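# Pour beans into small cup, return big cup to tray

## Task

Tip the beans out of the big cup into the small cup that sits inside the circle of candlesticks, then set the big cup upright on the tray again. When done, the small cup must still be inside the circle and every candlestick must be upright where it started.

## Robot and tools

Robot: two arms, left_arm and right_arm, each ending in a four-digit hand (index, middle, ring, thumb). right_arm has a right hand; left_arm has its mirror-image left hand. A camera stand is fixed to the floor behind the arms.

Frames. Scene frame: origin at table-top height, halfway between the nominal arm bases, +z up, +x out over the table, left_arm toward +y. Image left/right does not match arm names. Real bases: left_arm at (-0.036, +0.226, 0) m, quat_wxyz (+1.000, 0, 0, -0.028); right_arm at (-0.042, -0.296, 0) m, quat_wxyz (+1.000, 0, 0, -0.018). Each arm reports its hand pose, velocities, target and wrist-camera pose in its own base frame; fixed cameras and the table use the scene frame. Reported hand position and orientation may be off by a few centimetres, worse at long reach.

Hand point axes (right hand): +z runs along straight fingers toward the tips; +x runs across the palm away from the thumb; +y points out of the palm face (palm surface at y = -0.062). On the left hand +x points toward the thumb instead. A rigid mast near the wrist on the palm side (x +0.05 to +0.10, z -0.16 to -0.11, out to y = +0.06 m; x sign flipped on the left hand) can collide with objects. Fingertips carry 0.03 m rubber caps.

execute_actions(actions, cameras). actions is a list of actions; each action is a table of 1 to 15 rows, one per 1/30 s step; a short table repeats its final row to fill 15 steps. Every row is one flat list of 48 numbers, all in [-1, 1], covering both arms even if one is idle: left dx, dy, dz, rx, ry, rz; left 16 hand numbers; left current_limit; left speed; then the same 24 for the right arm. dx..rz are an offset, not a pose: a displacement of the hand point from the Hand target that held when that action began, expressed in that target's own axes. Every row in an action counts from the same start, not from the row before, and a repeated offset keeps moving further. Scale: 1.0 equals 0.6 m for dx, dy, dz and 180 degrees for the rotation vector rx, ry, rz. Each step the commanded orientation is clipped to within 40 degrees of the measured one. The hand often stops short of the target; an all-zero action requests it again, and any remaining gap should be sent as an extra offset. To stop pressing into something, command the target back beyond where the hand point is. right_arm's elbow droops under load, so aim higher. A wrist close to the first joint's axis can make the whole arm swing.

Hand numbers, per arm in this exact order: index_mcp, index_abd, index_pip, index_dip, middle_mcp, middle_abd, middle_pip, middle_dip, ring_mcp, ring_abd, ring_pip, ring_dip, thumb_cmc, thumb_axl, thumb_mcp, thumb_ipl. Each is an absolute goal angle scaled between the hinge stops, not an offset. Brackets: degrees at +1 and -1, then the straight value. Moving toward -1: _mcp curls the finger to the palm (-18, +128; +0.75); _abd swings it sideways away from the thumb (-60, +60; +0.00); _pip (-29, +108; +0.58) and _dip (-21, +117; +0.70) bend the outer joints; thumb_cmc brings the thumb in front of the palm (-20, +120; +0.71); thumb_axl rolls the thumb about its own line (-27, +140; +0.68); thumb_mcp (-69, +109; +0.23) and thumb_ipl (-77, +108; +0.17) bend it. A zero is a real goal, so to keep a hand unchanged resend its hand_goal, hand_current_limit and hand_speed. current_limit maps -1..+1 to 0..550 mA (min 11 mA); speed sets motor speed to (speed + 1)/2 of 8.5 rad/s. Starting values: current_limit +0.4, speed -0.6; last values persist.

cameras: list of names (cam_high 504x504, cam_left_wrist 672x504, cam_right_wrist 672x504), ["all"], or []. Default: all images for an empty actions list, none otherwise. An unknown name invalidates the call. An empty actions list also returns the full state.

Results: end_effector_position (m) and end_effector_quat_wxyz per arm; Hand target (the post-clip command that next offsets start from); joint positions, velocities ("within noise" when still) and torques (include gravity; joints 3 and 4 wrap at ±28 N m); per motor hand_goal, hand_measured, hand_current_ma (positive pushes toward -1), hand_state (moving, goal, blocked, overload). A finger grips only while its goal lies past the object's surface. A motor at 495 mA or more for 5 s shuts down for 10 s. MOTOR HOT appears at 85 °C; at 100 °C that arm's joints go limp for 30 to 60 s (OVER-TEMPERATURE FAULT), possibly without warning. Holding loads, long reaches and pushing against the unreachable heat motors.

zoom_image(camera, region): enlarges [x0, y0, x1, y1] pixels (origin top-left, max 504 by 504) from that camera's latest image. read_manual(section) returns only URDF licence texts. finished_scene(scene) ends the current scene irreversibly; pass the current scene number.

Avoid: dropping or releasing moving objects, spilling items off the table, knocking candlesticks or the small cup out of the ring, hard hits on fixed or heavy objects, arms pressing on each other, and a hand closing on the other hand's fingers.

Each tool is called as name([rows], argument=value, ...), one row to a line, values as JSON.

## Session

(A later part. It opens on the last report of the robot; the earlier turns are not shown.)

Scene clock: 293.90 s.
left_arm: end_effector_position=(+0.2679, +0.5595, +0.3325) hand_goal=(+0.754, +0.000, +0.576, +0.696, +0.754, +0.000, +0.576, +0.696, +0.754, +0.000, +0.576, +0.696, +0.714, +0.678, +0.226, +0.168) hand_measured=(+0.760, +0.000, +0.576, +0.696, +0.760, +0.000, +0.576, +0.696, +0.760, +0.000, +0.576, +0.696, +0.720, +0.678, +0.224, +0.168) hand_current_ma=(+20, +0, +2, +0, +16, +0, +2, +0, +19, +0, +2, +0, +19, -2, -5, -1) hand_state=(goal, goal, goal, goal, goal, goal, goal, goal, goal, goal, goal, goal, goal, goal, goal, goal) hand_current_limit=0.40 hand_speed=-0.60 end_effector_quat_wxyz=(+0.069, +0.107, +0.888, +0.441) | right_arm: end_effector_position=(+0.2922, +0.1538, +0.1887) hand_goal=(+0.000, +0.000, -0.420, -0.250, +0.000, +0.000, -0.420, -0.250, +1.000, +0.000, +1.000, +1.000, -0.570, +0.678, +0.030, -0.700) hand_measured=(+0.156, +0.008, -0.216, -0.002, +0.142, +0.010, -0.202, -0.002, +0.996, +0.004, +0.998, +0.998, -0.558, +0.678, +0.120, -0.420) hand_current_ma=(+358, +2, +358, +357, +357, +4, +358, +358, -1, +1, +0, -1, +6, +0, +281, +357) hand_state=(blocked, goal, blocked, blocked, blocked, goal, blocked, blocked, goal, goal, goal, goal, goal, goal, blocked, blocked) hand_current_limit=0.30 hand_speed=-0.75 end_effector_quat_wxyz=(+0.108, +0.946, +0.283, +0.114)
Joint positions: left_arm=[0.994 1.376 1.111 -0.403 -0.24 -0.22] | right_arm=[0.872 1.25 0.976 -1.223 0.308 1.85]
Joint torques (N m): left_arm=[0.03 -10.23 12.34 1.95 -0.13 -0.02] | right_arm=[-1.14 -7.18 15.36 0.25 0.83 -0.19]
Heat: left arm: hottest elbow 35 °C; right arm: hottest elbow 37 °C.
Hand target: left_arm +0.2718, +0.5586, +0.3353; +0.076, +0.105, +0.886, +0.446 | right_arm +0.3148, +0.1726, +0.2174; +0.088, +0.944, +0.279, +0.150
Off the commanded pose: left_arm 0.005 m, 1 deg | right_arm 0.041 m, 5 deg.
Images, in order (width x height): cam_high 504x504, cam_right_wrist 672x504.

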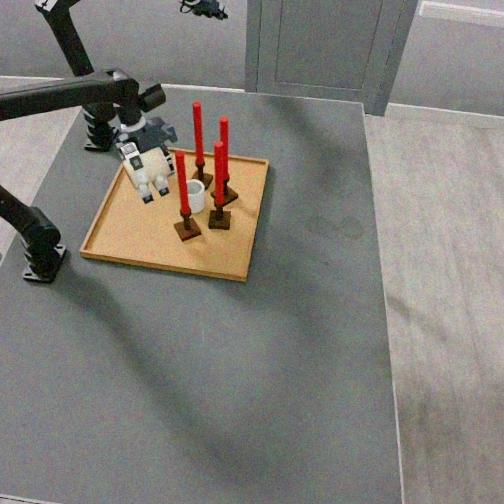

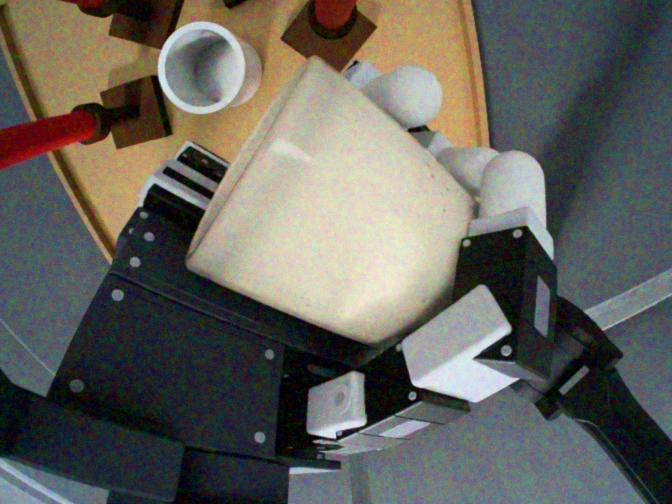

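execute_actions([
  [[0,0,0,0,0,0,0.754,0,0.576,0.696,0.754,0,0.576,0.696,0.754,0,0.576,0.696,0.714,0.678,0.226,0.168,0.4,-0.6,0.0162,-0.0152,0.019,-0.0011,-0.0019,0.0066,0.0,0,-0.42,-0.25,0.0,0,-0.42,-0.25,1.0,0,1.0,1.0,-0.57,0.678,0.03,-0.7,0.3,-0.75]],
  [[0,0,0,0,0,0,0.754,0,0.576,0.696,0.754,0,0.576,0.696,0.754,0,0.576,0.696,0.714,0.678,0.226,0.168,0.4,-0.6,0.0162,-0.0152,0.019,-0.0011,-0.0019,0.0066,0.0,0,-0.42,-0.25,0.0,0,-0.42,-0.25,1.0,0,1.0,1.0,-0.57,0.678,0.03,-0.7,0.3,-0.75]],
], cameras=["cam_high","cam_right_wrist"])

zoom_image(camera="cam_right_wrist", region=[120, 0, 480, 270])

zoom_image(camera="cam_high", region=[110, 110, 250, 250])

Scene clock: 317.07 s.
left_arm: end_effector_position=(+0.2679, +0.5595, +0.3325) hand_goal=(+0.754, +0.000, +0.576, +0.696, +0.754, +0.000, +0.576, +0.696, +0.754, +0.000, +0.576, +0.696, +0.714, +0.678, +0.226, +0.168) hand_measured=(+0.760, +0.000, +0.576, +0.696, +0.760, +0.000, +0.576, +0.696, +0.760, +0.000, +0.576, +0.696, +0.720, +0.678, +0.224, +0.168) hand_current_ma=(+20, +0, +2, +0, +16, +0, +2, +0, +19, +0, +2, +0, +19, -2, -5, -1) hand_state=(goal, goal, goal, goal, goal, goal, goal, goal, goal, goal, goal, goal, goal, goal, goal, goal) hand_current_limit=0.40 hand_speed=-0.60 end_effector_quat_wxyz=(+0.069, +0.107, +0.888, +0.441) | right_arm: end_effector_position=(+0.3086, +0.1756, +0.1693) hand_goal=(+0.000, +0.000, -0.420, -0.250, +0.000, +0.000, -0.420, -0.250, +1.000, +0.000, +1.000, +1.000, -0.570, +0.678, +0.030, -0.700) hand_measured=(+0.156, +0.008, -0.216, -0.002, +0.142, +0.010, -0.202, -0.002, +0.996, +0.004, +0.998, +0.998, -0.558, +0.678, +0.120, -0.420) hand_current_ma=(+357, +2, +358, +357, +357, +4, +357, +358, -1, +1, +0, -1, +6, +0, +281, +357) hand_state=(blocked, goal, blocked, blocked, blocked, goal, blocked, blocked, goal, goal, goal, goal, goal, goal, blocked, blocked) hand_current_limit=0.30 hand_speed=-0.75 end_effector_quat_wxyz=(+0.109, +0.951, +0.268, +0.112)
Joint positions: left_arm=[0.994 1.376 1.111 -0.403 -0.24 -0.22] | right_arm=[0.872 1.352 1.016 -1.171 0.308 1.883]
Joint torques (N m): left_arm=[-0.03 -10.23 12.33 2.02 -0.13 -0.02] | right_arm=[-0.73 -8.23 15.16 0.2 0.96 0.01]
Heat: left arm: hottest elbow 35 °C; right arm: hottest elbow 38 °C.
Hand target: left_arm +0.2718, +0.5586, +0.3353; +0.076, +0.105, +0.886, +0.446 | right_arm +0.3292, +0.1965, +0.1960; +0.090, +0.951, +0.258, +0.147
Off the commanded pose: left_arm 0.005 m, 1 deg | right_arm 0.040 m, 5 deg.
Images, in order (width x height): cam_high 504x504, cam_right_wrist 672x504.

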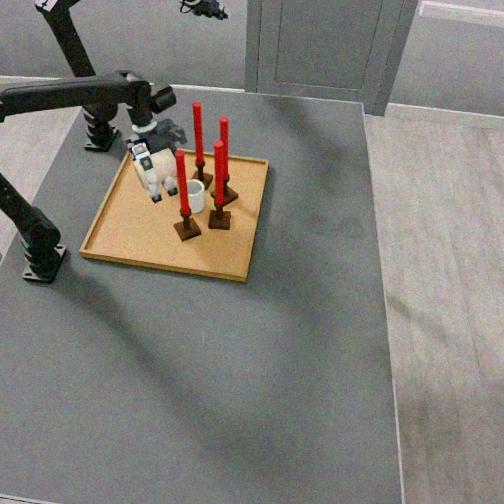

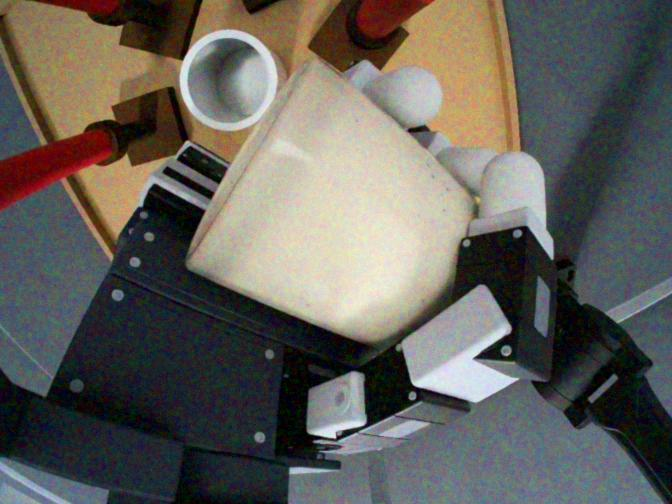

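Scaled by 1.400 from the camera's 672x504 image, which has a finer 960x720 frame.

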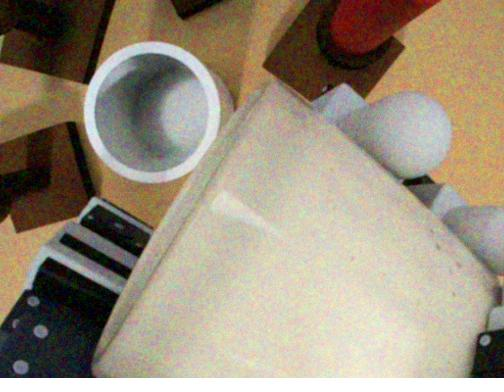

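Scaled by 3.600 from the camera's 504x504 image, which has a finer 720x720 frame.

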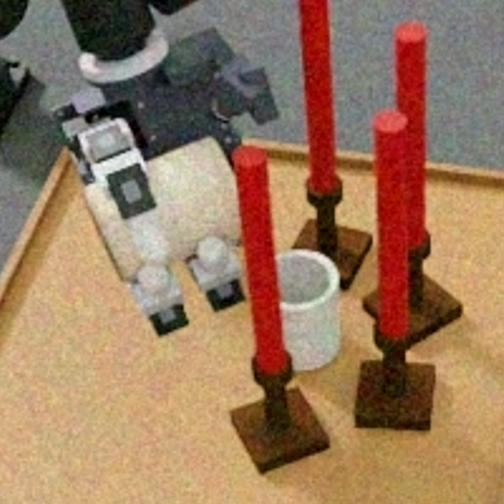

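execute_actions([
  [[0,0,0,0,0,0,0.754,0,0.576,0.696,0.754,0,0.576,0.696,0.754,0,0.576,0.696,0.714,0.678,0.226,0.168,0.4,-0.6,0.0208,-0.0072,0.0112,0,0,0,0.0,0,-0.42,-0.25,0.0,0,-0.42,-0.25,1.0,0,1.0,1.0,-0.57,0.678,0.03,-0.7,0.3,-0.75]],
  [[0,0,0,0,0,0,0.754,0,0.576,0.696,0.754,0,0.576,0.696,0.754,0,0.576,0.696,0.714,0.678,0.226,0.168,0.4,-0.6,0.0208,-0.0072,0.0112,0,0,0,0.0,0,-0.42,-0.25,0.0,0,-0.42,-0.25,1.0,0,1.0,1.0,-0.57,0.678,0.03,-0.7,0.3,-0.75]],
], cameras=["cam_high","cam_right_wrist"])

zoom_image(camera="cam_right_wrist", region=[120, 0, 480, 270])

zoom_image(camera="cam_high", region=[110, 110, 250, 250])

Scene clock: 325.83 s.
left_arm: end_effector_position=(+0.2679, +0.5595, +0.3325) hand_goal=(+0.754, +0.000, +0.576, +0.696, +0.754, +0.000, +0.576, +0.696, +0.754, +0.000, +0.576, +0.696, +0.714, +0.678, +0.226, +0.168) hand_measured=(+0.760, +0.000, +0.576, +0.696, +0.760, +0.000, +0.576, +0.696, +0.760, +0.000, +0.576, +0.696, +0.720, +0.678, +0.224, +0.168) hand_current_ma=(+20, +0, +2, +0, +16, +0, +2, +0, +19, +0, +2, +0, +19, -2, -5, -1) hand_state=(goal, goal, goal, goal, goal, goal, goal, goal, goal, goal, goal, goal, goal, goal, goal, goal) hand_current_limit=0.40 hand_speed=-0.60 end_effector_quat_wxyz=(+0.069, +0.107, +0.888, +0.441) | right_arm: end_effector_position=(+0.3267, +0.1964, +0.1617) hand_goal=(+0.000, +0.000, -0.420, -0.250, +0.000, +0.000, -0.420, -0.250, +1.000, +0.000, +1.000, +1.000, -0.570, +0.678, +0.030, -0.700) hand_measured=(+0.156, +0.008, -0.216, -0.002, +0.142, +0.010, -0.202, -0.002, +0.996, +0.004, +0.998, +0.998, -0.558, +0.678, +0.120, -0.420) hand_current_ma=(+357, +2, +357, +358, +357, +4, +358, +358, -1, +1, +0, -1, +6, +0, +281, +357) hand_state=(blocked, goal, blocked, blocked, blocked, goal, blocked, blocked, goal, goal, goal, goal, goal, goal, blocked, blocked) hand_current_limit=0.30 hand_speed=-0.75 end_effector_quat_wxyz=(+0.108, +0.951, +0.267, +0.114)
Joint positions: left_arm=[0.994 1.376 1.111 -0.403 -0.24 -0.22] | right_arm=[0.871 1.428 1.071 -1.144 0.308 1.884]
Joint torques (N m): left_arm=[0.09 -10.23 12.29 1.92 -0.13 -0.03] | right_arm=[-1.14 -9.23 15.08 0.16 0.91 -0.09]
Heat: left arm: hottest elbow 35 °C; right arm: hottest elbow 39 °C.
Hand target: left_arm +0.2718, +0.5586, +0.3353; +0.076, +0.105, +0.886, +0.446 | right_arm +0.3501, +0.2155, +0.1871; +0.090, +0.950, +0.258, +0.147
Off the commanded pose: left_arm 0.005 m, 1 deg | right_arm 0.039 m, 4 deg.
Images, in order (width x height): cam_high 504x504, cam_right_wrist 672x504.

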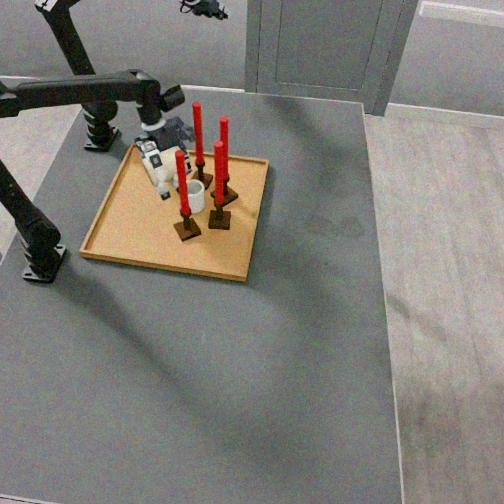

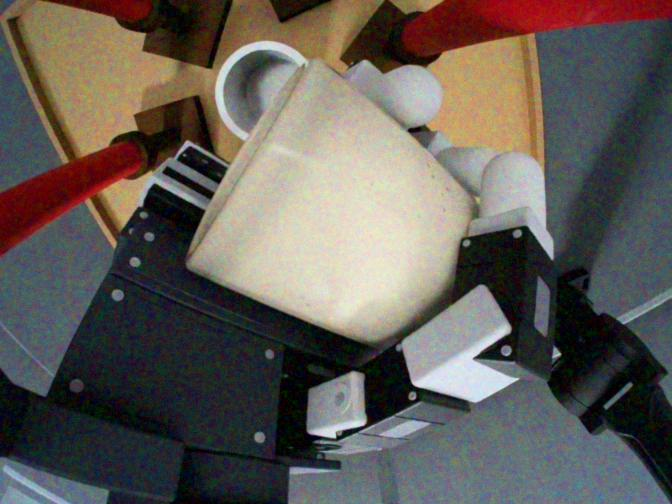

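Scaled by 1.400 from the camera's 672x504 image, which has a finer 960x720 frame.

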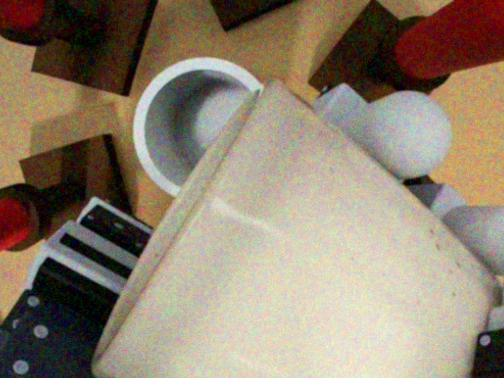

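Scaled by 3.600 from the camera's 504x504 image, which has a finer 720x720 frame.

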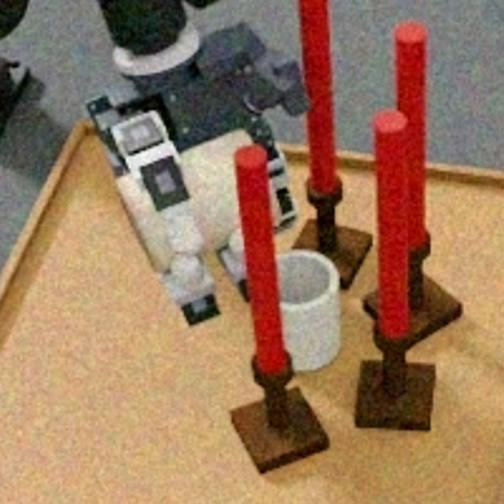

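execute_actions([
  [[0,0,0,0,0,0,0.754,0,0.576,0.696,0.754,0,0.576,0.696,0.754,0,0.576,0.696,0.714,0.678,0.226,0.168,0.4,-0.6,0.0003,0.001,-0.004,0,-0.0134,-0.0038,0.0,0,-0.42,-0.25,0.0,0,-0.42,-0.25,1.0,0,1.0,1.0,-0.57,0.678,0.03,-0.7,0.3,-0.75]],
  [[0,0,0,0,0,0,0.754,0,0.576,0.696,0.754,0,0.576,0.696,0.754,0,0.576,0.696,0.714,0.678,0.226,0.168,0.4,-0.6,0.0003,0.001,-0.004,0,-0.0134,-0.0038,0.0,0,-0.42,-0.25,0.0,0,-0.42,-0.25,1.0,0,1.0,1.0,-0.57,0.678,0.03,-0.7,0.3,-0.75]],
  [[0,0,0,0,0,0,0.754,0,0.576,0.696,0.754,0,0.576,0.696,0.754,0,0.576,0.696,0.714,0.678,0.226,0.168,0.4,-0.6,0.0003,0.001,-0.004,0,-0.0134,-0.0038,0.0,0,-0.42,-0.25,0.0,0,-0.42,-0.25,1.0,0,1.0,1.0,-0.57,0.678,0.03,-0.7,0.3,-0.75]],
], cameras=["cam_high","cam_right_wrist"])

zoom_image(camera="cam_right_wrist", region=[120, 0, 480, 270])

zoom_image(camera="cam_high", region=[130, 130, 250, 250])

Scene clock: 332.57 s.
left_arm: end_effector_position=(+0.2679, +0.5595, +0.3325) hand_goal=(+0.754, +0.000, +0.576, +0.696, +0.754, +0.000, +0.576, +0.696, +0.754, +0.000, +0.576, +0.696, +0.714, +0.678, +0.226, +0.168) hand_measured=(+0.760, +0.000, +0.576, +0.696, +0.760, +0.000, +0.576, +0.696, +0.760, +0.000, +0.576, +0.696, +0.720, +0.678, +0.224, +0.168) hand_current_ma=(+20, +0, +2, +0, +16, +0, +2, +0, +19, +0, +2, +0, +19, -2, -5, -1) hand_state=(goal, goal, goal, goal, goal, goal, goal, goal, goal, goal, goal, goal, goal, goal, goal, goal) hand_current_limit=0.40 hand_speed=-0.60 end_effector_quat_wxyz=(+0.069, +0.107, +0.888, +0.441) | right_arm: end_effector_position=(+0.3292, +0.1999, +0.1709) hand_goal=(+0.000, +0.000, -0.420, -0.250, +0.000, +0.000, -0.420, -0.250, +1.000, +0.000, +1.000, +1.000, -0.570, +0.678, +0.030, -0.700) hand_measured=(+0.156, +0.008, -0.216, -0.002, +0.142, +0.010, -0.202, -0.002, +0.996, +0.004, +0.998, +0.998, -0.558, +0.678, +0.120, -0.420) hand_current_ma=(+357, +2, +358, +357, +357, +4, +357, +358, -1, +1, +0, -1, +6, +0, +281, +358) hand_state=(blocked, goal, blocked, blocked, blocked, goal, blocked, blocked, goal, goal, goal, goal, goal, goal, blocked, blocked) hand_current_limit=0.30 hand_speed=-0.75 end_effector_quat_wxyz=(+0.121, +0.953, +0.271, +0.063)
Joint positions: left_arm=[0.994 1.376 1.111 -0.403 -0.24 -0.22] | right_arm=[0.859 1.489 1.161 -1.272 0.273 1.879]
Joint torques (N m): left_arm=[0.09 -10.29 12.31 1.89 -0.15 -0.03] | right_arm=[-1.32 -9.99 14.71 -0.76 0.73 -0.13]
Heat: left arm: hottest elbow 35 °C; right arm: hottest elbow 39 °C.
Hand target: left_arm +0.2718, +0.5586, +0.3353; +0.076, +0.105, +0.886, +0.446 | right_arm +0.3492, +0.2151, +0.1944; +0.109, +0.953, +0.269, +0.085
Off the commanded pose: left_arm 0.005 m, 1 deg | right_arm 0.034 m, 3 deg.
Images, in order (width x height): cam_high 504x504, cam_right_wrist 672x504.

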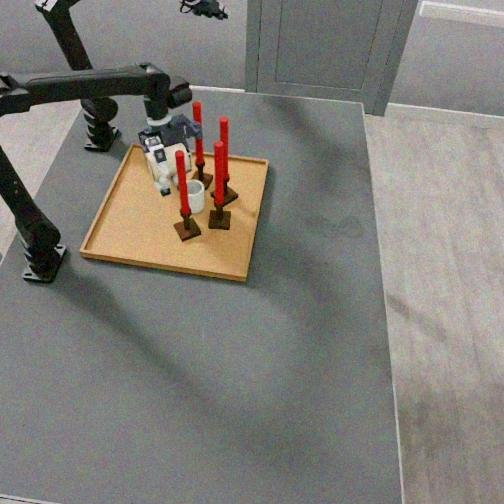

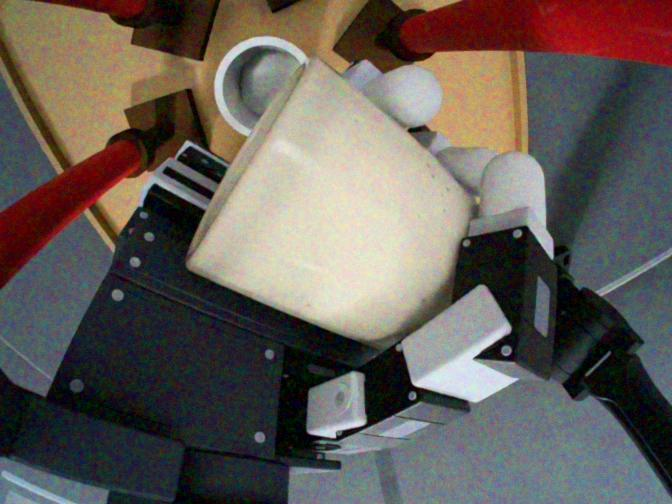

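Scaled by 1.400 from the camera's 672x504 image, which has a finer 960x720 frame.

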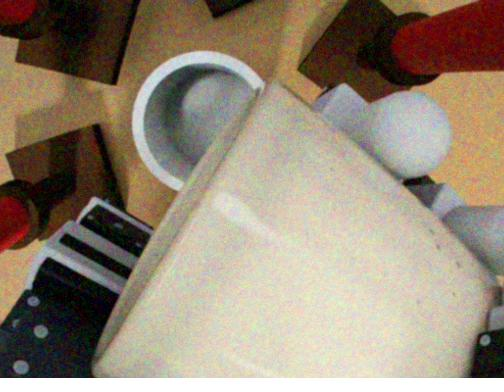

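Scaled by 4.200 from the camera's 504x504 image, which has a finer 720x720 frame.

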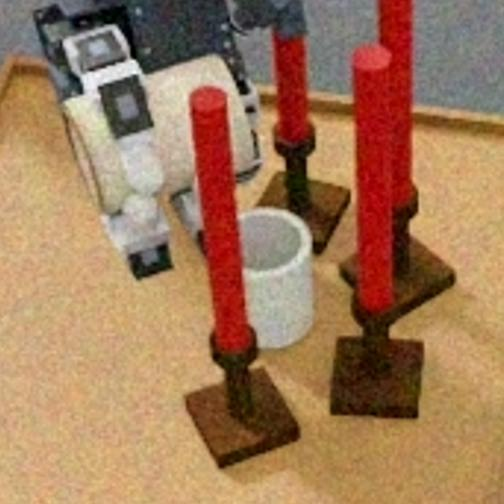

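execute_actions([
  [[0,0,0,0,0,0,0.754,0,0.576,0.696,0.754,0,0.576,0.696,0.754,0,0.576,0.696,0.714,0.678,0.226,0.168,0.4,-0.6,-0.0054,0.0016,0.0002,0,-0.0134,-0.0038,0.0,0,-0.42,-0.25,0.0,0,-0.42,-0.25,1.0,0,1.0,1.0,-0.57,0.678,0.03,-0.7,0.3,-0.75]],
  [[0,0,0,0,0,0,0.754,0,0.576,0.696,0.754,0,0.576,0.696,0.754,0,0.576,0.696,0.714,0.678,0.226,0.168,0.4,-0.6,-0.0054,0.0016,0.0002,0,-0.0134,-0.0038,0.0,0,-0.42,-0.25,0.0,0,-0.42,-0.25,1.0,0,1.0,1.0,-0.57,0.678,0.03,-0.7,0.3,-0.75]],
  [[0,0,0,0,0,0,0.754,0,0.576,0.696,0.754,0,0.576,0.696,0.754,0,0.576,0.696,0.714,0.678,0.226,0.168,0.4,-0.6,-0.0054,0.0016,0.0002,0,-0.0134,-0.0038,0.0,0,-0.42,-0.25,0.0,0,-0.42,-0.25,1.0,0,1.0,1.0,-0.57,0.678,0.03,-0.7,0.3,-0.75]],
], cameras=["cam_high","cam_right_wrist"])

zoom_image(camera="cam_right_wrist", region=[120, 0, 480, 270])

zoom_image(camera="cam_high", region=[130, 130, 250, 250])

Scene clock: 337.37 s.
left_arm: end_effector_position=(+0.2679, +0.5595, +0.3325) hand_goal=(+0.754, +0.000, +0.576, +0.696, +0.754, +0.000, +0.576, +0.696, +0.754, +0.000, +0.576, +0.696, +0.714, +0.678, +0.226, +0.168) hand_measured=(+0.760, +0.000, +0.576, +0.696, +0.760, +0.000, +0.576, +0.696, +0.760, +0.000, +0.576, +0.696, +0.720, +0.678, +0.224, +0.168) hand_current_ma=(+20, +0, +2, +0, +16, +0, +2, +0, +19, +0, +2, +0, +19, -2, -5, -1) hand_state=(goal, goal, goal, goal, goal, goal, goal, goal, goal, goal, goal, goal, goal, goal, goal, goal) hand_current_limit=0.40 hand_speed=-0.60 end_effector_quat_wxyz=(+0.069, +0.107, +0.888, +0.441) | right_arm: end_effector_position=(+0.3238, +0.1937, +0.1727) hand_goal=(+0.000, +0.000, -0.420, -0.250, +0.000, +0.000, -0.420, -0.250, +1.000, +0.000, +1.000, +1.000, -0.570, +0.678, +0.030, -0.700) hand_measured=(+0.156, +0.008, -0.216, -0.002, +0.142, +0.010, -0.202, -0.002, +0.996, +0.002, +0.998, +0.998, -0.558, +0.678, +0.120, -0.420) hand_current_ma=(+358, +2, +357, +357, +358, +4, +357, +358, -1, +0, +0, -1, +6, +0, +281, +358) hand_state=(blocked, goal, blocked, blocked, blocked, goal, blocked, blocked, goal, goal, goal, goal, goal, goal, blocked, blocked) hand_current_limit=0.30 hand_speed=-0.75 end_effector_quat_wxyz=(+0.139, +0.950, +0.281, +0.003)
Joint positions: left_arm=[0.994 1.376 1.111 -0.403 -0.24 -0.22] | right_arm=[0.847 1.535 1.207 -1.389 0.238 1.86]
Joint torques (N m): left_arm=[0.09 -10.23 12.34 1.98 -0.12 -0.02] | right_arm=[-1.2 -10.4 14.39 -1.13 0.68 -0.05]
Heat: left arm: hottest elbow 35 °C; right arm: hottest elbow 39 °C.
Hand target: left_arm +0.2718, +0.5586, +0.3353; +0.076, +0.105, +0.886, +0.446 | right_arm +0.3425, +0.2074, +0.1942; +0.127, +0.952, +0.279, +0.023
Off the commanded pose: left_arm 0.005 m, 1 deg | right_arm 0.032 m, 3 deg.
Images, in order (width x height): cam_high 504x504, cam_right_wrist 672x504.

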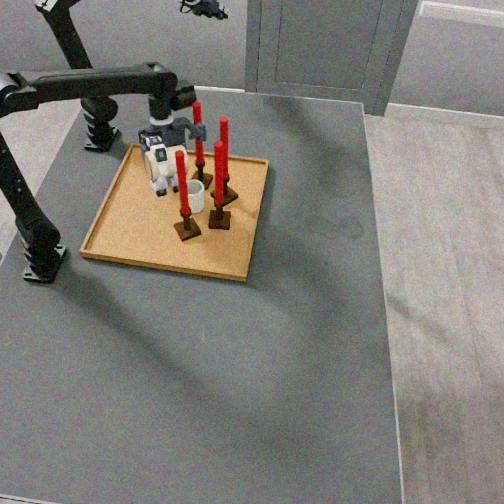

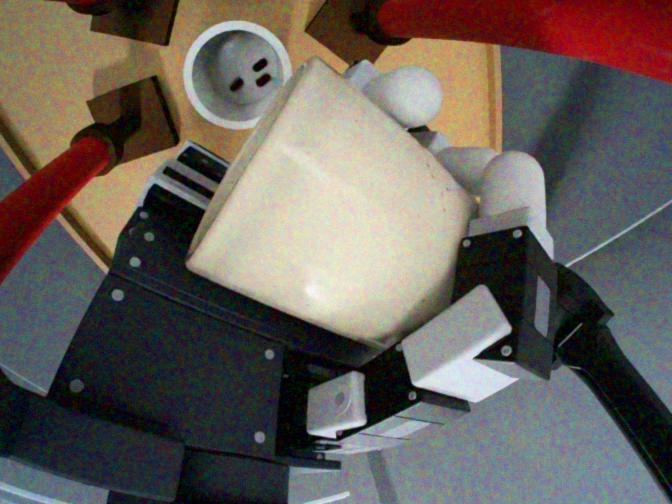

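Scaled by 1.400 from the camera's 672x504 image, which has a finer 960x720 frame.

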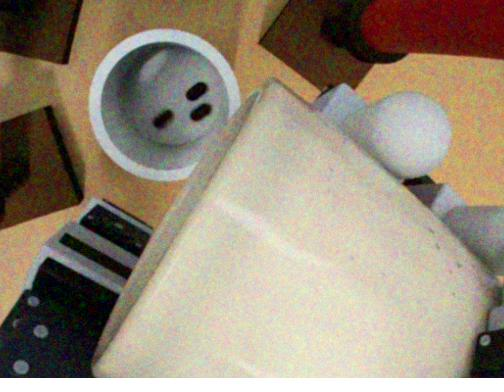

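Scaled by 4.200 from the camera's 504x504 image, which has a finer 720x720 frame.

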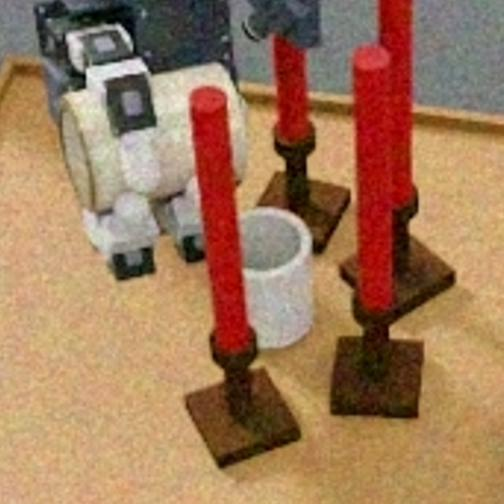

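execute_actions([
  [[0,0,0,0,0,0,0.754,0,0.576,0.696,0.754,0,0.576,0.696,0.754,0,0.576,0.696,0.714,0.678,0.226,0.168,0.4,-0.6,0.0003,0.0004,-0.0018,0,-0.0107,-0.003,0.0,0,-0.42,-0.25,0.0,0,-0.42,-0.25,1.0,0,1.0,1.0,-0.57,0.678,0.03,-0.7,0.3,-0.75]],
  [[0,0,0,0,0,0,0.754,0,0.576,0.696,0.754,0,0.576,0.696,0.754,0,0.576,0.696,0.714,0.678,0.226,0.168,0.4,-0.6,0.0003,0.0004,-0.0018,0,-0.0107,-0.003,0.0,0,-0.42,-0.25,0.0,0,-0.42,-0.25,1.0,0,1.0,1.0,-0.57,0.678,0.03,-0.7,0.3,-0.75]],
], cameras=["cam_high","cam_right_wrist"])

zoom_image(camera="cam_right_wrist", region=[120, 0, 480, 270])

Scene clock: 343.53 s.
left_arm: end_effector_position=(+0.2679, +0.5595, +0.3325) hand_goal=(+0.754, +0.000, +0.576, +0.696, +0.754, +0.000, +0.576, +0.696, +0.754, +0.000, +0.576, +0.696, +0.714, +0.678, +0.226, +0.168) hand_measured=(+0.760, +0.000, +0.576, +0.696, +0.760, +0.000, +0.576, +0.696, +0.760, +0.000, +0.576, +0.696, +0.720, +0.678, +0.224, +0.168) hand_current_ma=(+20, +0, +2, +0, +16, +0, +2, +0, +19, +0, +2, +0, +19, -2, -5, -1) hand_state=(goal, goal, goal, goal, goal, goal, goal, goal, goal, goal, goal, goal, goal, goal, goal, goal) hand_current_limit=0.40 hand_speed=-0.60 end_effector_quat_wxyz=(+0.069, +0.107, +0.888, +0.441) | right_arm: end_effector_position=(+0.3250, +0.1955, +0.1763) hand_goal=(+0.000, +0.000, -0.420, -0.250, +0.000, +0.000, -0.420, -0.250, +1.000, +0.000, +1.000, +1.000, -0.570, +0.678, +0.030, -0.700) hand_measured=(+0.156, +0.008, -0.216, -0.002, +0.142, +0.010, -0.202, -0.002, +0.996, +0.002, +0.998, +0.998, -0.558, +0.678, +0.120, -0.420) hand_current_ma=(+357, +2, +358, +357, +357, +4, +357, +358, -1, +0, +0, -1, +6, +0, +281, +358) hand_state=(blocked, goal, blocked, blocked, blocked, goal, blocked, blocked, goal, goal, goal, goal, goal, goal, blocked, blocked) hand_current_limit=0.30 hand_speed=-0.75 end_effector_quat_wxyz=(+0.147, +0.947, +0.286, -0.028)
Joint positions: left_arm=[0.994 1.376 1.111 -0.403 -0.24 -0.22] | right_arm=[0.842 1.572 1.252 -1.457 0.22 1.849]
Joint torques (N m): left_arm=[-0.03 -10.11 12.34 1.92 -0.14 -0.02] | right_arm=[-1.44 -10.75 14.15 -1.32 0.63 -0.03]
Heat: left arm: hottest elbow 35 °C; right arm: hottest elbow 40 °C.
Hand target: left_arm +0.2718, +0.5586, +0.3353; +0.076, +0.105, +0.886, +0.446 | right_arm +0.3430, +0.2077, +0.1965; +0.136, +0.949, +0.283, -0.010
Off the commanded pose: left_arm 0.005 m, 1 deg | right_arm 0.030 m, 2 deg.
Images, in order (width x height): cam_high 504x504, cam_right_wrist 672x504.

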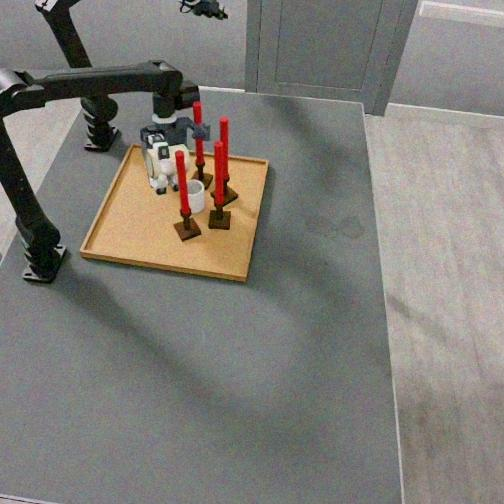

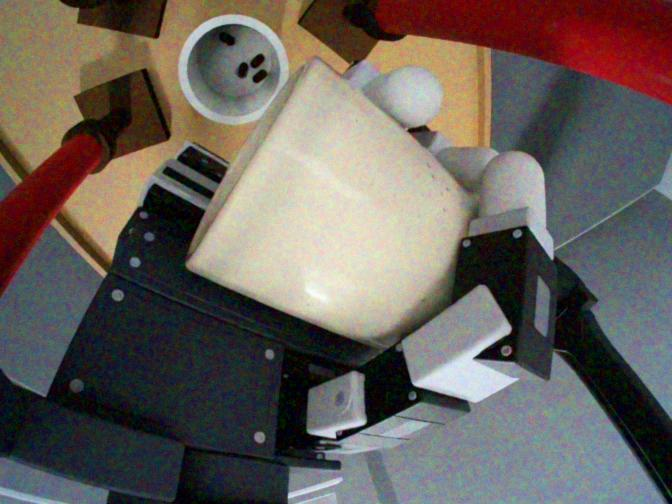

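Scaled by 1.400 from the camera's 672x504 image, which has a finer 960x720 frame.

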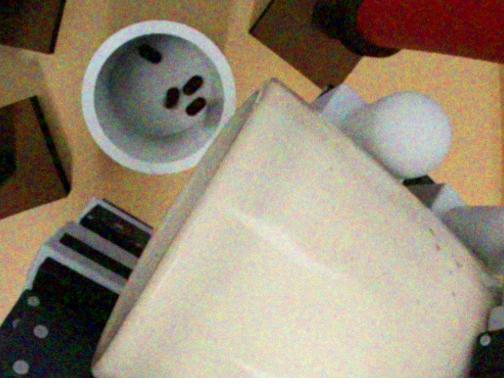

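zoom_image(camera="cam_high", region=[140, 80, 250, 190])

Scaled by 4.582 from the camera's 504x504 image, which has a finer 720x720 frame.

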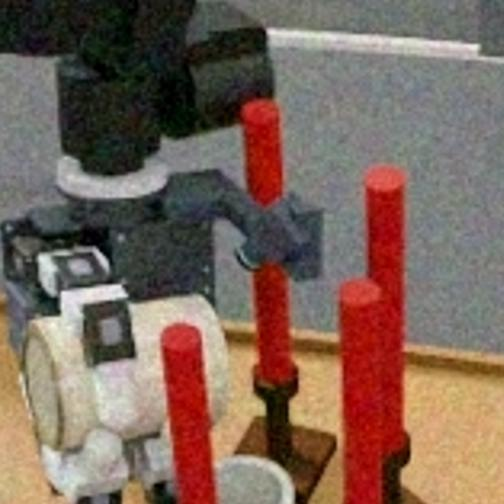

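execute_actions([
  [[0,0,0,0,0,0,0.754,0,0.576,0.696,0.754,0,0.576,0.696,0.754,0,0.576,0.696,0.714,0.678,0.226,0.168,0.4,-0.6,-0.007,0.0059,-0.0226,0,0.0053,0.0015,0.0,0,-0.42,-0.25,0.0,0,-0.42,-0.25,1.0,0,1.0,1.0,-0.57,0.678,0.03,-0.7,0.3,-0.75]],
  [[0,0,0,0,0,0,0.754,0,0.576,0.696,0.754,0,0.576,0.696,0.754,0,0.576,0.696,0.714,0.678,0.226,0.168,0.4,-0.6,-0.007,0.0059,-0.0226,0,0.0053,0.0015,0.0,0,-0.42,-0.25,0.0,0,-0.42,-0.25,1.0,0,1.0,1.0,-0.57,0.678,0.03,-0.7,0.3,-0.75]],
  [[0,0,0,0,0,0,0.754,0,0.576,0.696,0.754,0,0.576,0.696,0.754,0,0.576,0.696,0.714,0.678,0.226,0.168,0.4,-0.6,-0.007,0.0059,-0.0226,0,0.0053,0.0015,0.0,0,-0.42,-0.25,0.0,0,-0.42,-0.25,1.0,0,1.0,1.0,-0.57,0.678,0.03,-0.7,0.3,-0.75]],
], cameras=["cam_high","cam_right_wrist"])

zoom_image(camera="cam_high", region=[140, 80, 250, 190])

zoom_image(camera="cam_right_wrist", region=[120, 0, 480, 270])

Scene clock: 362.97 s.
left_arm: end_effector_position=(+0.2679, +0.5595, +0.3325) hand_goal=(+0.754, +0.000, +0.576, +0.696, +0.754, +0.000, +0.576, +0.696, +0.754, +0.000, +0.576, +0.696, +0.714, +0.678, +0.226, +0.168) hand_measured=(+0.760, +0.000, +0.576, +0.696, +0.760, +0.000, +0.576, +0.696, +0.760, +0.000, +0.576, +0.696, +0.720, +0.678, +0.224, +0.168) hand_current_ma=(+20, +0, +2, +0, +16, +0, +2, +0, +19, +0, +2, +0, +19, -2, -5, -1) hand_state=(goal, goal, goal, goal, goal, goal, goal, goal, goal, goal, goal, goal, goal, goal, goal, goal) hand_current_limit=0.40 hand_speed=-0.60 end_effector_quat_wxyz=(+0.069, +0.107, +0.888, +0.441) | right_arm: end_effector_position=(+0.3230, +0.1918, +0.2055) hand_goal=(+0.000, +0.000, -0.420, -0.250, +0.000, +0.000, -0.420, -0.250, +1.000, +0.000, +1.000, +1.000, -0.570, +0.678, +0.030, -0.700) hand_measured=(+0.156, +0.008, -0.216, -0.002, +0.142, +0.010, -0.202, -0.002, +0.996, +0.002, +0.998, +0.998, -0.558, +0.678, +0.120, -0.420) hand_current_ma=(+357, +2, +358, +358, +357, +4, +357, +358, -1, +0, +0, -1, +6, +0, +281, +357) hand_state=(blocked, goal, blocked, blocked, blocked, goal, blocked, blocked, goal, goal, goal, goal, goal, goal, blocked, blocked) hand_current_limit=0.30 hand_speed=-0.75 end_effector_quat_wxyz=(+0.146, +0.947, +0.286, -0.021)
Joint positions: left_arm=[0.994 1.376 1.111 -0.403 -0.24 -0.22] | right_arm=[0.842 1.533 1.288 -1.518 0.227 1.849]
Joint torques (N m): left_arm=[0.21 -10.29 12.36 1.92 -0.12 -0.03] | right_arm=[-0.5 -13.04 14.2 -1.32 0.86 0.11]
Heat: left arm: hottest elbow 35 °C; right arm: hottest elbow 41 °C.
Hand target: left_arm +0.2718, +0.5586, +0.3353; +0.076, +0.105, +0.886, +0.446 | right_arm +0.3351, +0.2029, +0.2394; +0.129, +0.951, +0.280, +0.015
Off the commanded pose: left_arm 0.005 m, 1 deg | right_arm 0.038 m, 5 deg.
Images, in order (width x height): cam_high 504x504, cam_right_wrist 672x504.

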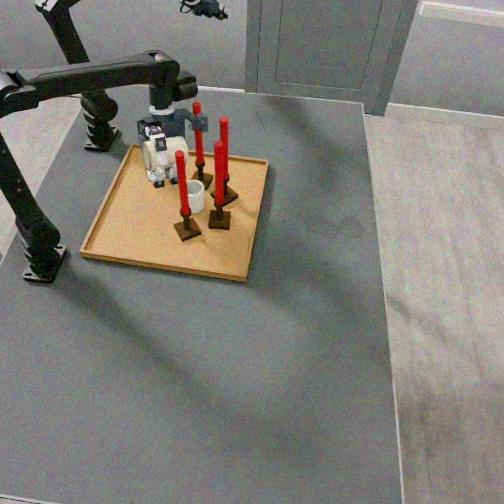

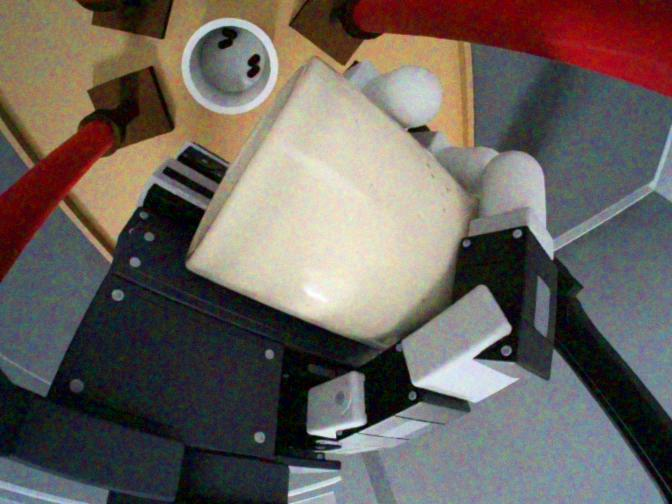

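Scaled by 4.582 from the camera's 504x504 image, which has a finer 720x720 frame.

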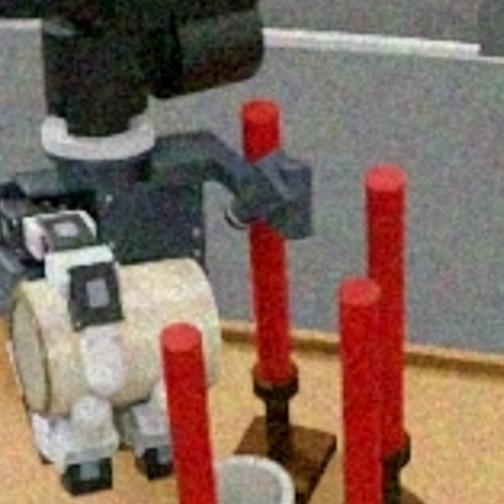

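Scaled by 1.400 from the camera's 672x504 image, which has a finer 960x720 frame.

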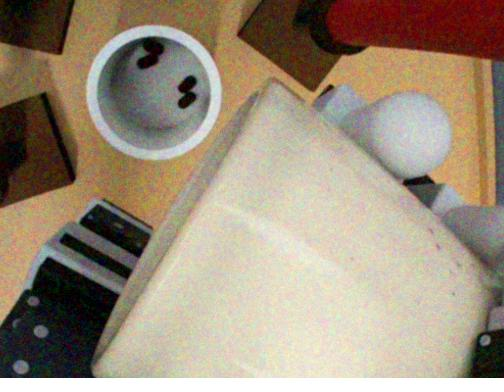

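execute_actions([
  [[0,0,0,0,0,0,0.754,0,0.576,0.696,0.754,0,0.576,0.696,0.754,0,0.576,0.696,0.714,0.678,0.226,0.168,0.4,-0.6,-0.003,0.0045,-0.0185,0,0,0,0.0,0,-0.42,-0.25,0.0,0,-0.42,-0.25,1.0,0,1.0,1.0,-0.57,0.678,0.03,-0.7,0.3,-0.75]],
  [[0,0,0,0,0,0,0.754,0,0.576,0.696,0.754,0,0.576,0.696,0.754,0,0.576,0.696,0.714,0.678,0.226,0.168,0.4,-0.6,-0.003,0.0045,-0.0185,0,0,0,0.0,0,-0.42,-0.25,0.0,0,-0.42,-0.25,1.0,0,1.0,1.0,-0.57,0.678,0.03,-0.7,0.3,-0.75]],
], cameras=["cam_high"])

zoom_image(camera="cam_high", region=[140, 80, 250, 190])

Scene clock: 365.87 s.
left_arm: end_effector_position=(+0.2679, +0.5595, +0.3325) hand_goal=(+0.754, +0.000, +0.576, +0.696, +0.754, +0.000, +0.576, +0.696, +0.754, +0.000, +0.576, +0.696, +0.714, +0.678, +0.226, +0.168) hand_measured=(+0.760, +0.000, +0.576, +0.696, +0.760, +0.000, +0.576, +0.696, +0.760, +0.000, +0.576, +0.696, +0.720, +0.678, +0.224, +0.168) hand_current_ma=(+20, +0, +2, +0, +16, +0, +2, +0, +19, +0, +2, +0, +19, -2, -5, -1) hand_state=(goal, goal, goal, goal, goal, goal, goal, goal, goal, goal, goal, goal, goal, goal, goal, goal) hand_current_limit=0.40 hand_speed=-0.60 end_effector_quat_wxyz=(+0.069, +0.107, +0.888, +0.441) | right_arm: end_effector_position=(+0.3225, +0.1912, +0.2268) hand_goal=(+0.000, +0.000, -0.420, -0.250, +0.000, +0.000, -0.420, -0.250, +1.000, +0.000, +1.000, +1.000, -0.570, +0.678, +0.030, -0.700) hand_measured=(+0.156, +0.008, -0.216, -0.002, +0.142, +0.010, -0.202, -0.002, +0.996, +0.002, +0.998, +0.998, -0.558, +0.678, +0.120, -0.420) hand_current_ma=(+357, +2, +357, +357, +357, +4, +358, +357, -1, +0, +0, -1, +6, +0, +281, +357) hand_state=(blocked, goal, blocked, blocked, blocked, goal, blocked, blocked, goal, goal, goal, goal, goal, goal, blocked, blocked) hand_current_limit=0.30 hand_speed=-0.75 end_effector_quat_wxyz=(+0.148, +0.947, +0.286, -0.023)
Joint positions: left_arm=[0.994 1.376 1.111 -0.403 -0.24 -0.22] | right_arm=[0.842 1.522 1.331 -1.578 0.227 1.849]
Joint torques (N m): left_arm=[0.03 -10.23 12.34 1.88 -0.12 -0.02] | right_arm=[-0.5 -13.51 14.58 -1.26 0.84 0.12]
Heat: left arm: hottest elbow 35 °C; right arm: hottest elbow 41 °C.
Hand target: left_arm +0.2718, +0.5586, +0.3353; +0.076, +0.105, +0.886, +0.446 | right_arm +0.3327, +0.2018, +0.2624; +0.129, +0.951, +0.280, +0.015
Off the commanded pose: left_arm 0.005 m, 1 deg | right_arm 0.039 m, 5 deg.
Images, in order (width x height): cam_high 504x504.

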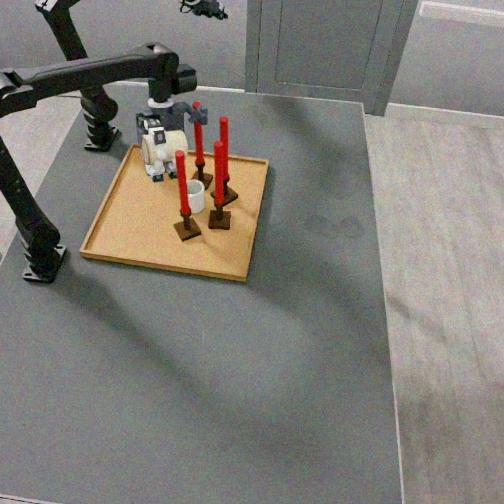

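Scaled by 4.582 from the camera's 504x504 image, which has a finer 720x720 frame.

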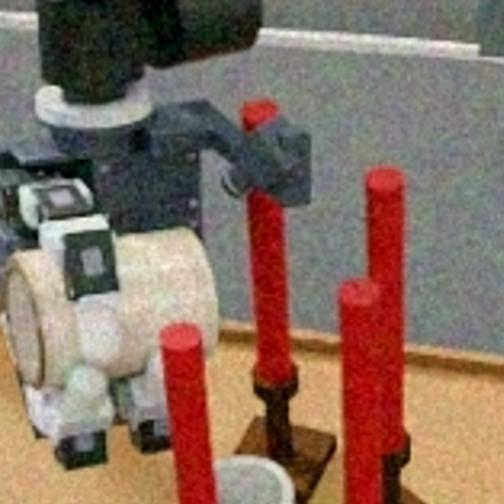

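execute_actions([
  [[0,0,0,0,0,0,0.754,0,0.576,0.696,0.754,0,0.576,0.696,0.754,0,0.576,0.696,0.714,0.678,0.226,0.168,0.4,-0.6,0.0003,0.0004,-0.0018,0,-0.0107,-0.003,0.0,0,-0.42,-0.25,0.0,0,-0.42,-0.25,1.0,0,1.0,1.0,-0.57,0.678,0.03,-0.7,0.3,-0.75]],
  [[0,0,0,0,0,0,0.754,0,0.576,0.696,0.754,0,0.576,0.696,0.754,0,0.576,0.696,0.714,0.678,0.226,0.168,0.4,-0.6,0.0003,0.0004,-0.0018,0,-0.0107,-0.003,0.0,0,-0.42,-0.25,0.0,0,-0.42,-0.25,1.0,0,1.0,1.0,-0.57,0.678,0.03,-0.7,0.3,-0.75]],
], cameras=["cam_right_wrist"])

zoom_image(camera="cam_right_wrist", region=[120, 0, 480, 270])

Scene clock: 369.23 s.
left_arm: end_effector_position=(+0.2679, +0.5595, +0.3325) hand_goal=(+0.754, +0.000, +0.576, +0.696, +0.754, +0.000, +0.576, +0.696, +0.754, +0.000, +0.576, +0.696, +0.714, +0.678, +0.226, +0.168) hand_measured=(+0.760, +0.000, +0.576, +0.696, +0.760, +0.000, +0.576, +0.696, +0.760, +0.000, +0.576, +0.696, +0.720, +0.678, +0.224, +0.168) hand_current_ma=(+20, +0, +2, +0, +16, +0, +2, +0, +19, +0, +2, +0, +19, -2, -5, -1) hand_state=(goal, goal, goal, goal, goal, goal, goal, goal, goal, goal, goal, goal, goal, goal, goal, goal) hand_current_limit=0.40 hand_speed=-0.60 end_effector_quat_wxyz=(+0.069, +0.107, +0.888, +0.441) | right_arm: end_effector_position=(+0.3197, +0.1909, +0.2428) hand_goal=(+0.000, +0.000, -0.420, -0.250, +0.000, +0.000, -0.420, -0.250, +1.000, +0.000, +1.000, +1.000, -0.570, +0.678, +0.030, -0.700) hand_measured=(+0.156, +0.008, -0.216, -0.002, +0.142, +0.010, -0.202, -0.002, +0.996, +0.002, +0.998, +0.998, -0.558, +0.678, +0.120, -0.420) hand_current_ma=(+358, +2, +358, +358, +357, +4, +358, +358, -1, +0, +0, -1, +6, +0, +281, +357) hand_state=(blocked, goal, blocked, blocked, blocked, goal, blocked, blocked, goal, goal, goal, goal, goal, goal, blocked, blocked) hand_current_limit=0.30 hand_speed=-0.75 end_effector_quat_wxyz=(+0.149, +0.946, +0.286, -0.038)
Joint positions: left_arm=[0.994 1.376 1.111 -0.403 -0.24 -0.22] | right_arm=[0.842 1.526 1.375 -1.645 0.215 1.849]
Joint torques (N m): left_arm=[0.03 -10.34 12.36 1.94 -0.13 -0.01] | right_arm=[-0.85 -10.46 14.56 -1.4 0.63 0.03]
Heat: left arm: hottest elbow 36 °C; right arm: hottest elbow 41 °C.
Hand target: left_arm +0.2718, +0.5586, +0.3353; +0.076, +0.105, +0.886, +0.446 | right_arm +0.3331, +0.2022, +0.2645; +0.139, +0.948, +0.284, -0.018
Off the commanded pose: left_arm 0.005 m, 1 deg | right_arm 0.028 m, 3 deg.
Images, in order (width x height): cam_right_wrist 672x504.

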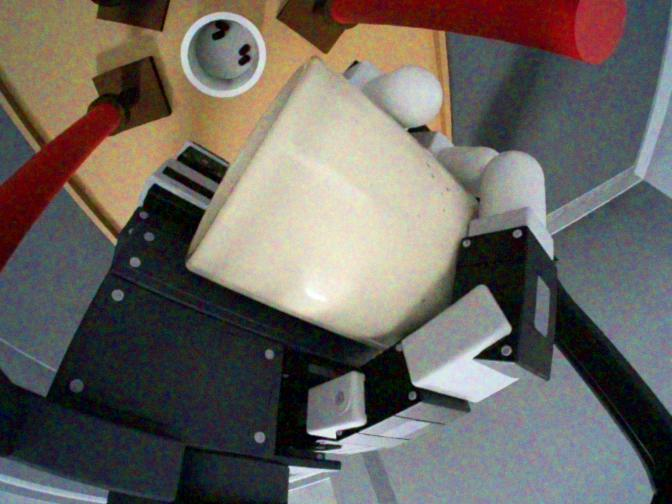

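Scaled by 1.400 from the camera's 672x504 image, which has a finer 960x720 frame.

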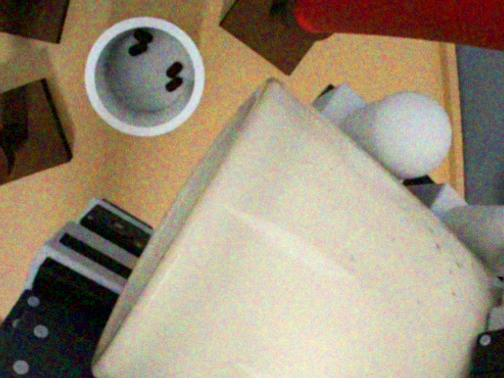

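execute_actions([
  [[0,0,0,0,0,0,0.754,0,0.576,0.696,0.754,0,0.576,0.696,0.754,0,0.576,0.696,0.714,0.678,0.226,0.168,0.4,-0.6,0.0015,-0.0052,0.0083,0.0208,0,0,0.0,0,-0.42,-0.25,0.0,0,-0.42,-0.25,1.0,0,1.0,1.0,-0.57,0.678,0.03,-0.7,0.3,-0.75]],
  [[0,0,0,0,0,0,0.754,0,0.576,0.696,0.754,0,0.576,0.696,0.754,0,0.576,0.696,0.714,0.678,0.226,0.168,0.4,-0.6,0.0015,-0.005,0.0083,0.0208,0,0,0.0,0,-0.42,-0.25,0.0,0,-0.42,-0.25,1.0,0,1.0,1.0,-0.57,0.678,0.03,-0.7,0.3,-0.75]],
  [[0,0,0,0,0,0,0.754,0,0.576,0.696,0.754,0,0.576,0.696,0.754,0,0.576,0.696,0.714,0.678,0.226,0.168,0.4,-0.6,0.0015,-0.0044,0.0083,0.0208,0,0,0.0,0,-0.42,-0.25,0.0,0,-0.42,-0.25,1.0,0,1.0,1.0,-0.57,0.678,0.03,-0.7,0.3,-0.75]],
  [[0,0,0,0,0,0,0.754,0,0.576,0.696,0.754,0,0.576,0.696,0.754,0,0.576,0.696,0.714,0.678,0.226,0.168,0.4,-0.6,0.0015,-0.004,0.0083,0.0208,0,0,0.0,0,-0.42,-0.25,0.0,0,-0.42,-0.25,1.0,0,1.0,1.0,-0.57,0.678,0.03,-0.7,0.3,-0.75]],
], cameras=["cam_high","cam_right_wrist"])

zoom_image(camera="cam_right_wrist", region=[120, 0, 480, 270])

zoom_image(camera="cam_high", region=[140, 80, 250, 190])

Scene clock: 390.77 s.
left_arm: end_effector_position=(+0.2679, +0.5595, +0.3325) hand_goal=(+0.754, +0.000, +0.576, +0.696, +0.754, +0.000, +0.576, +0.696, +0.754, +0.000, +0.576, +0.696, +0.714, +0.678, +0.226, +0.168) hand_measured=(+0.760, +0.000, +0.576, +0.696, +0.760, +0.000, +0.576, +0.696, +0.760, +0.000, +0.576, +0.696, +0.720, +0.678, +0.224, +0.168) hand_current_ma=(+20, +0, +2, +0, +16, +0, +2, +0, +19, +0, +2, +0, +19, -2, -5, -1) hand_state=(goal, goal, goal, goal, goal, goal, goal, goal, goal, goal, goal, goal, goal, goal, goal, goal) hand_current_limit=0.40 hand_speed=-0.60 end_effector_quat_wxyz=(+0.069, +0.107, +0.888, +0.441) | right_arm: end_effector_position=(+0.3131, +0.1988, +0.2173) hand_goal=(+0.000, +0.000, -0.420, -0.250, +0.000, +0.000, -0.420, -0.250, +1.000, +0.000, +1.000, +1.000, -0.570, +0.678, +0.030, -0.700) hand_measured=(+0.156, +0.008, -0.216, -0.002, +0.142, +0.010, -0.202, -0.002, +0.996, +0.002, +0.998, +0.998, -0.558, +0.678, +0.120, -0.420) hand_current_ma=(+357, +2, +357, +358, +357, +4, +358, +357, -1, +0, +0, -1, +6, +0, +281, +357) hand_state=(blocked, goal, blocked, blocked, blocked, goal, blocked, blocked, goal, goal, goal, goal, goal, goal, blocked, blocked) hand_current_limit=0.30 hand_speed=-0.75 end_effector_quat_wxyz=(+0.034, +0.955, +0.280, -0.093)
Joint positions: left_arm=[0.994 1.376 1.111 -0.403 -0.24 -0.22] | right_arm=[0.769 1.526 1.375 -1.617 -0.026 1.767]
Joint torques (N m): left_arm=[0.03 -10.17 12.34 1.89 -0.14 -0.01] | right_arm=[-1.2 -12.45 13.91 -0.47 0.22 0.03]
Heat: left arm: hottest elbow 36 °C; right arm: hottest elbow 40 °C.
Hand target: left_arm +0.2718, +0.5586, +0.3353; +0.076, +0.105, +0.886, +0.446 | right_arm +0.3298, +0.2094, +0.2428; +0.014, +0.958, +0.279, -0.055
Off the commanded pose: left_arm 0.005 m, 1 deg | right_arm 0.032 m, 5 deg.
Images, in order (width x height): cam_high 504x504, cam_right_wrist 672x504.

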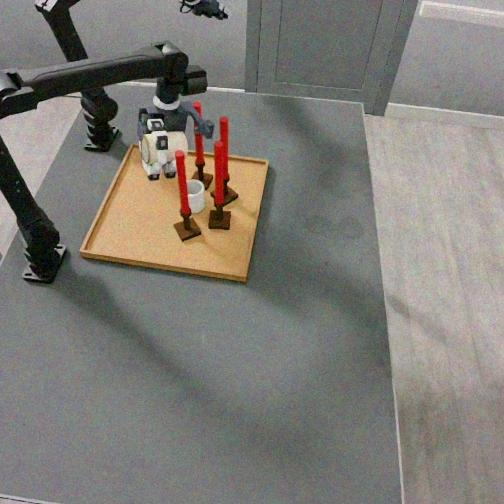

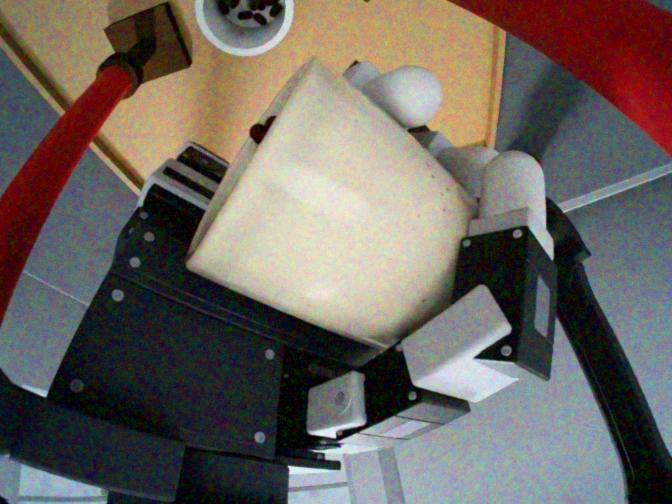

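Scaled by 1.400 from the camera's 672x504 image, which has a finer 960x720 frame.

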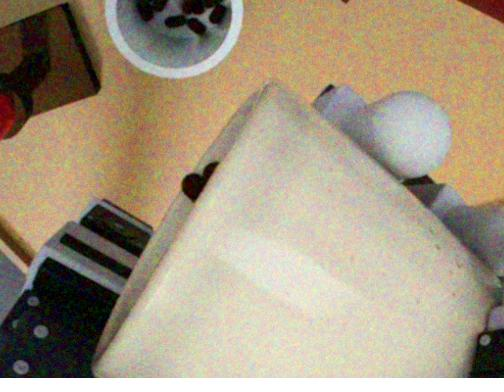

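Scaled by 4.582 from the camera's 504x504 image, which has a finer 720x720 frame.

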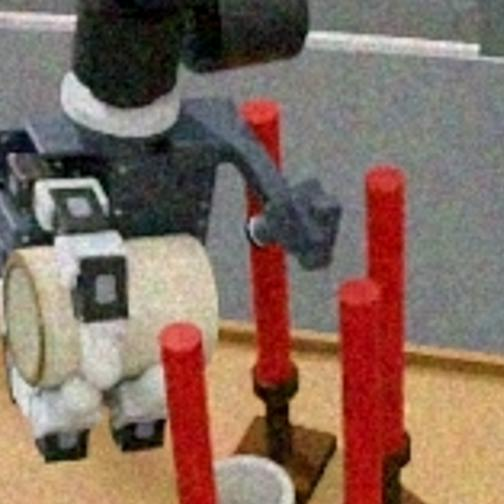

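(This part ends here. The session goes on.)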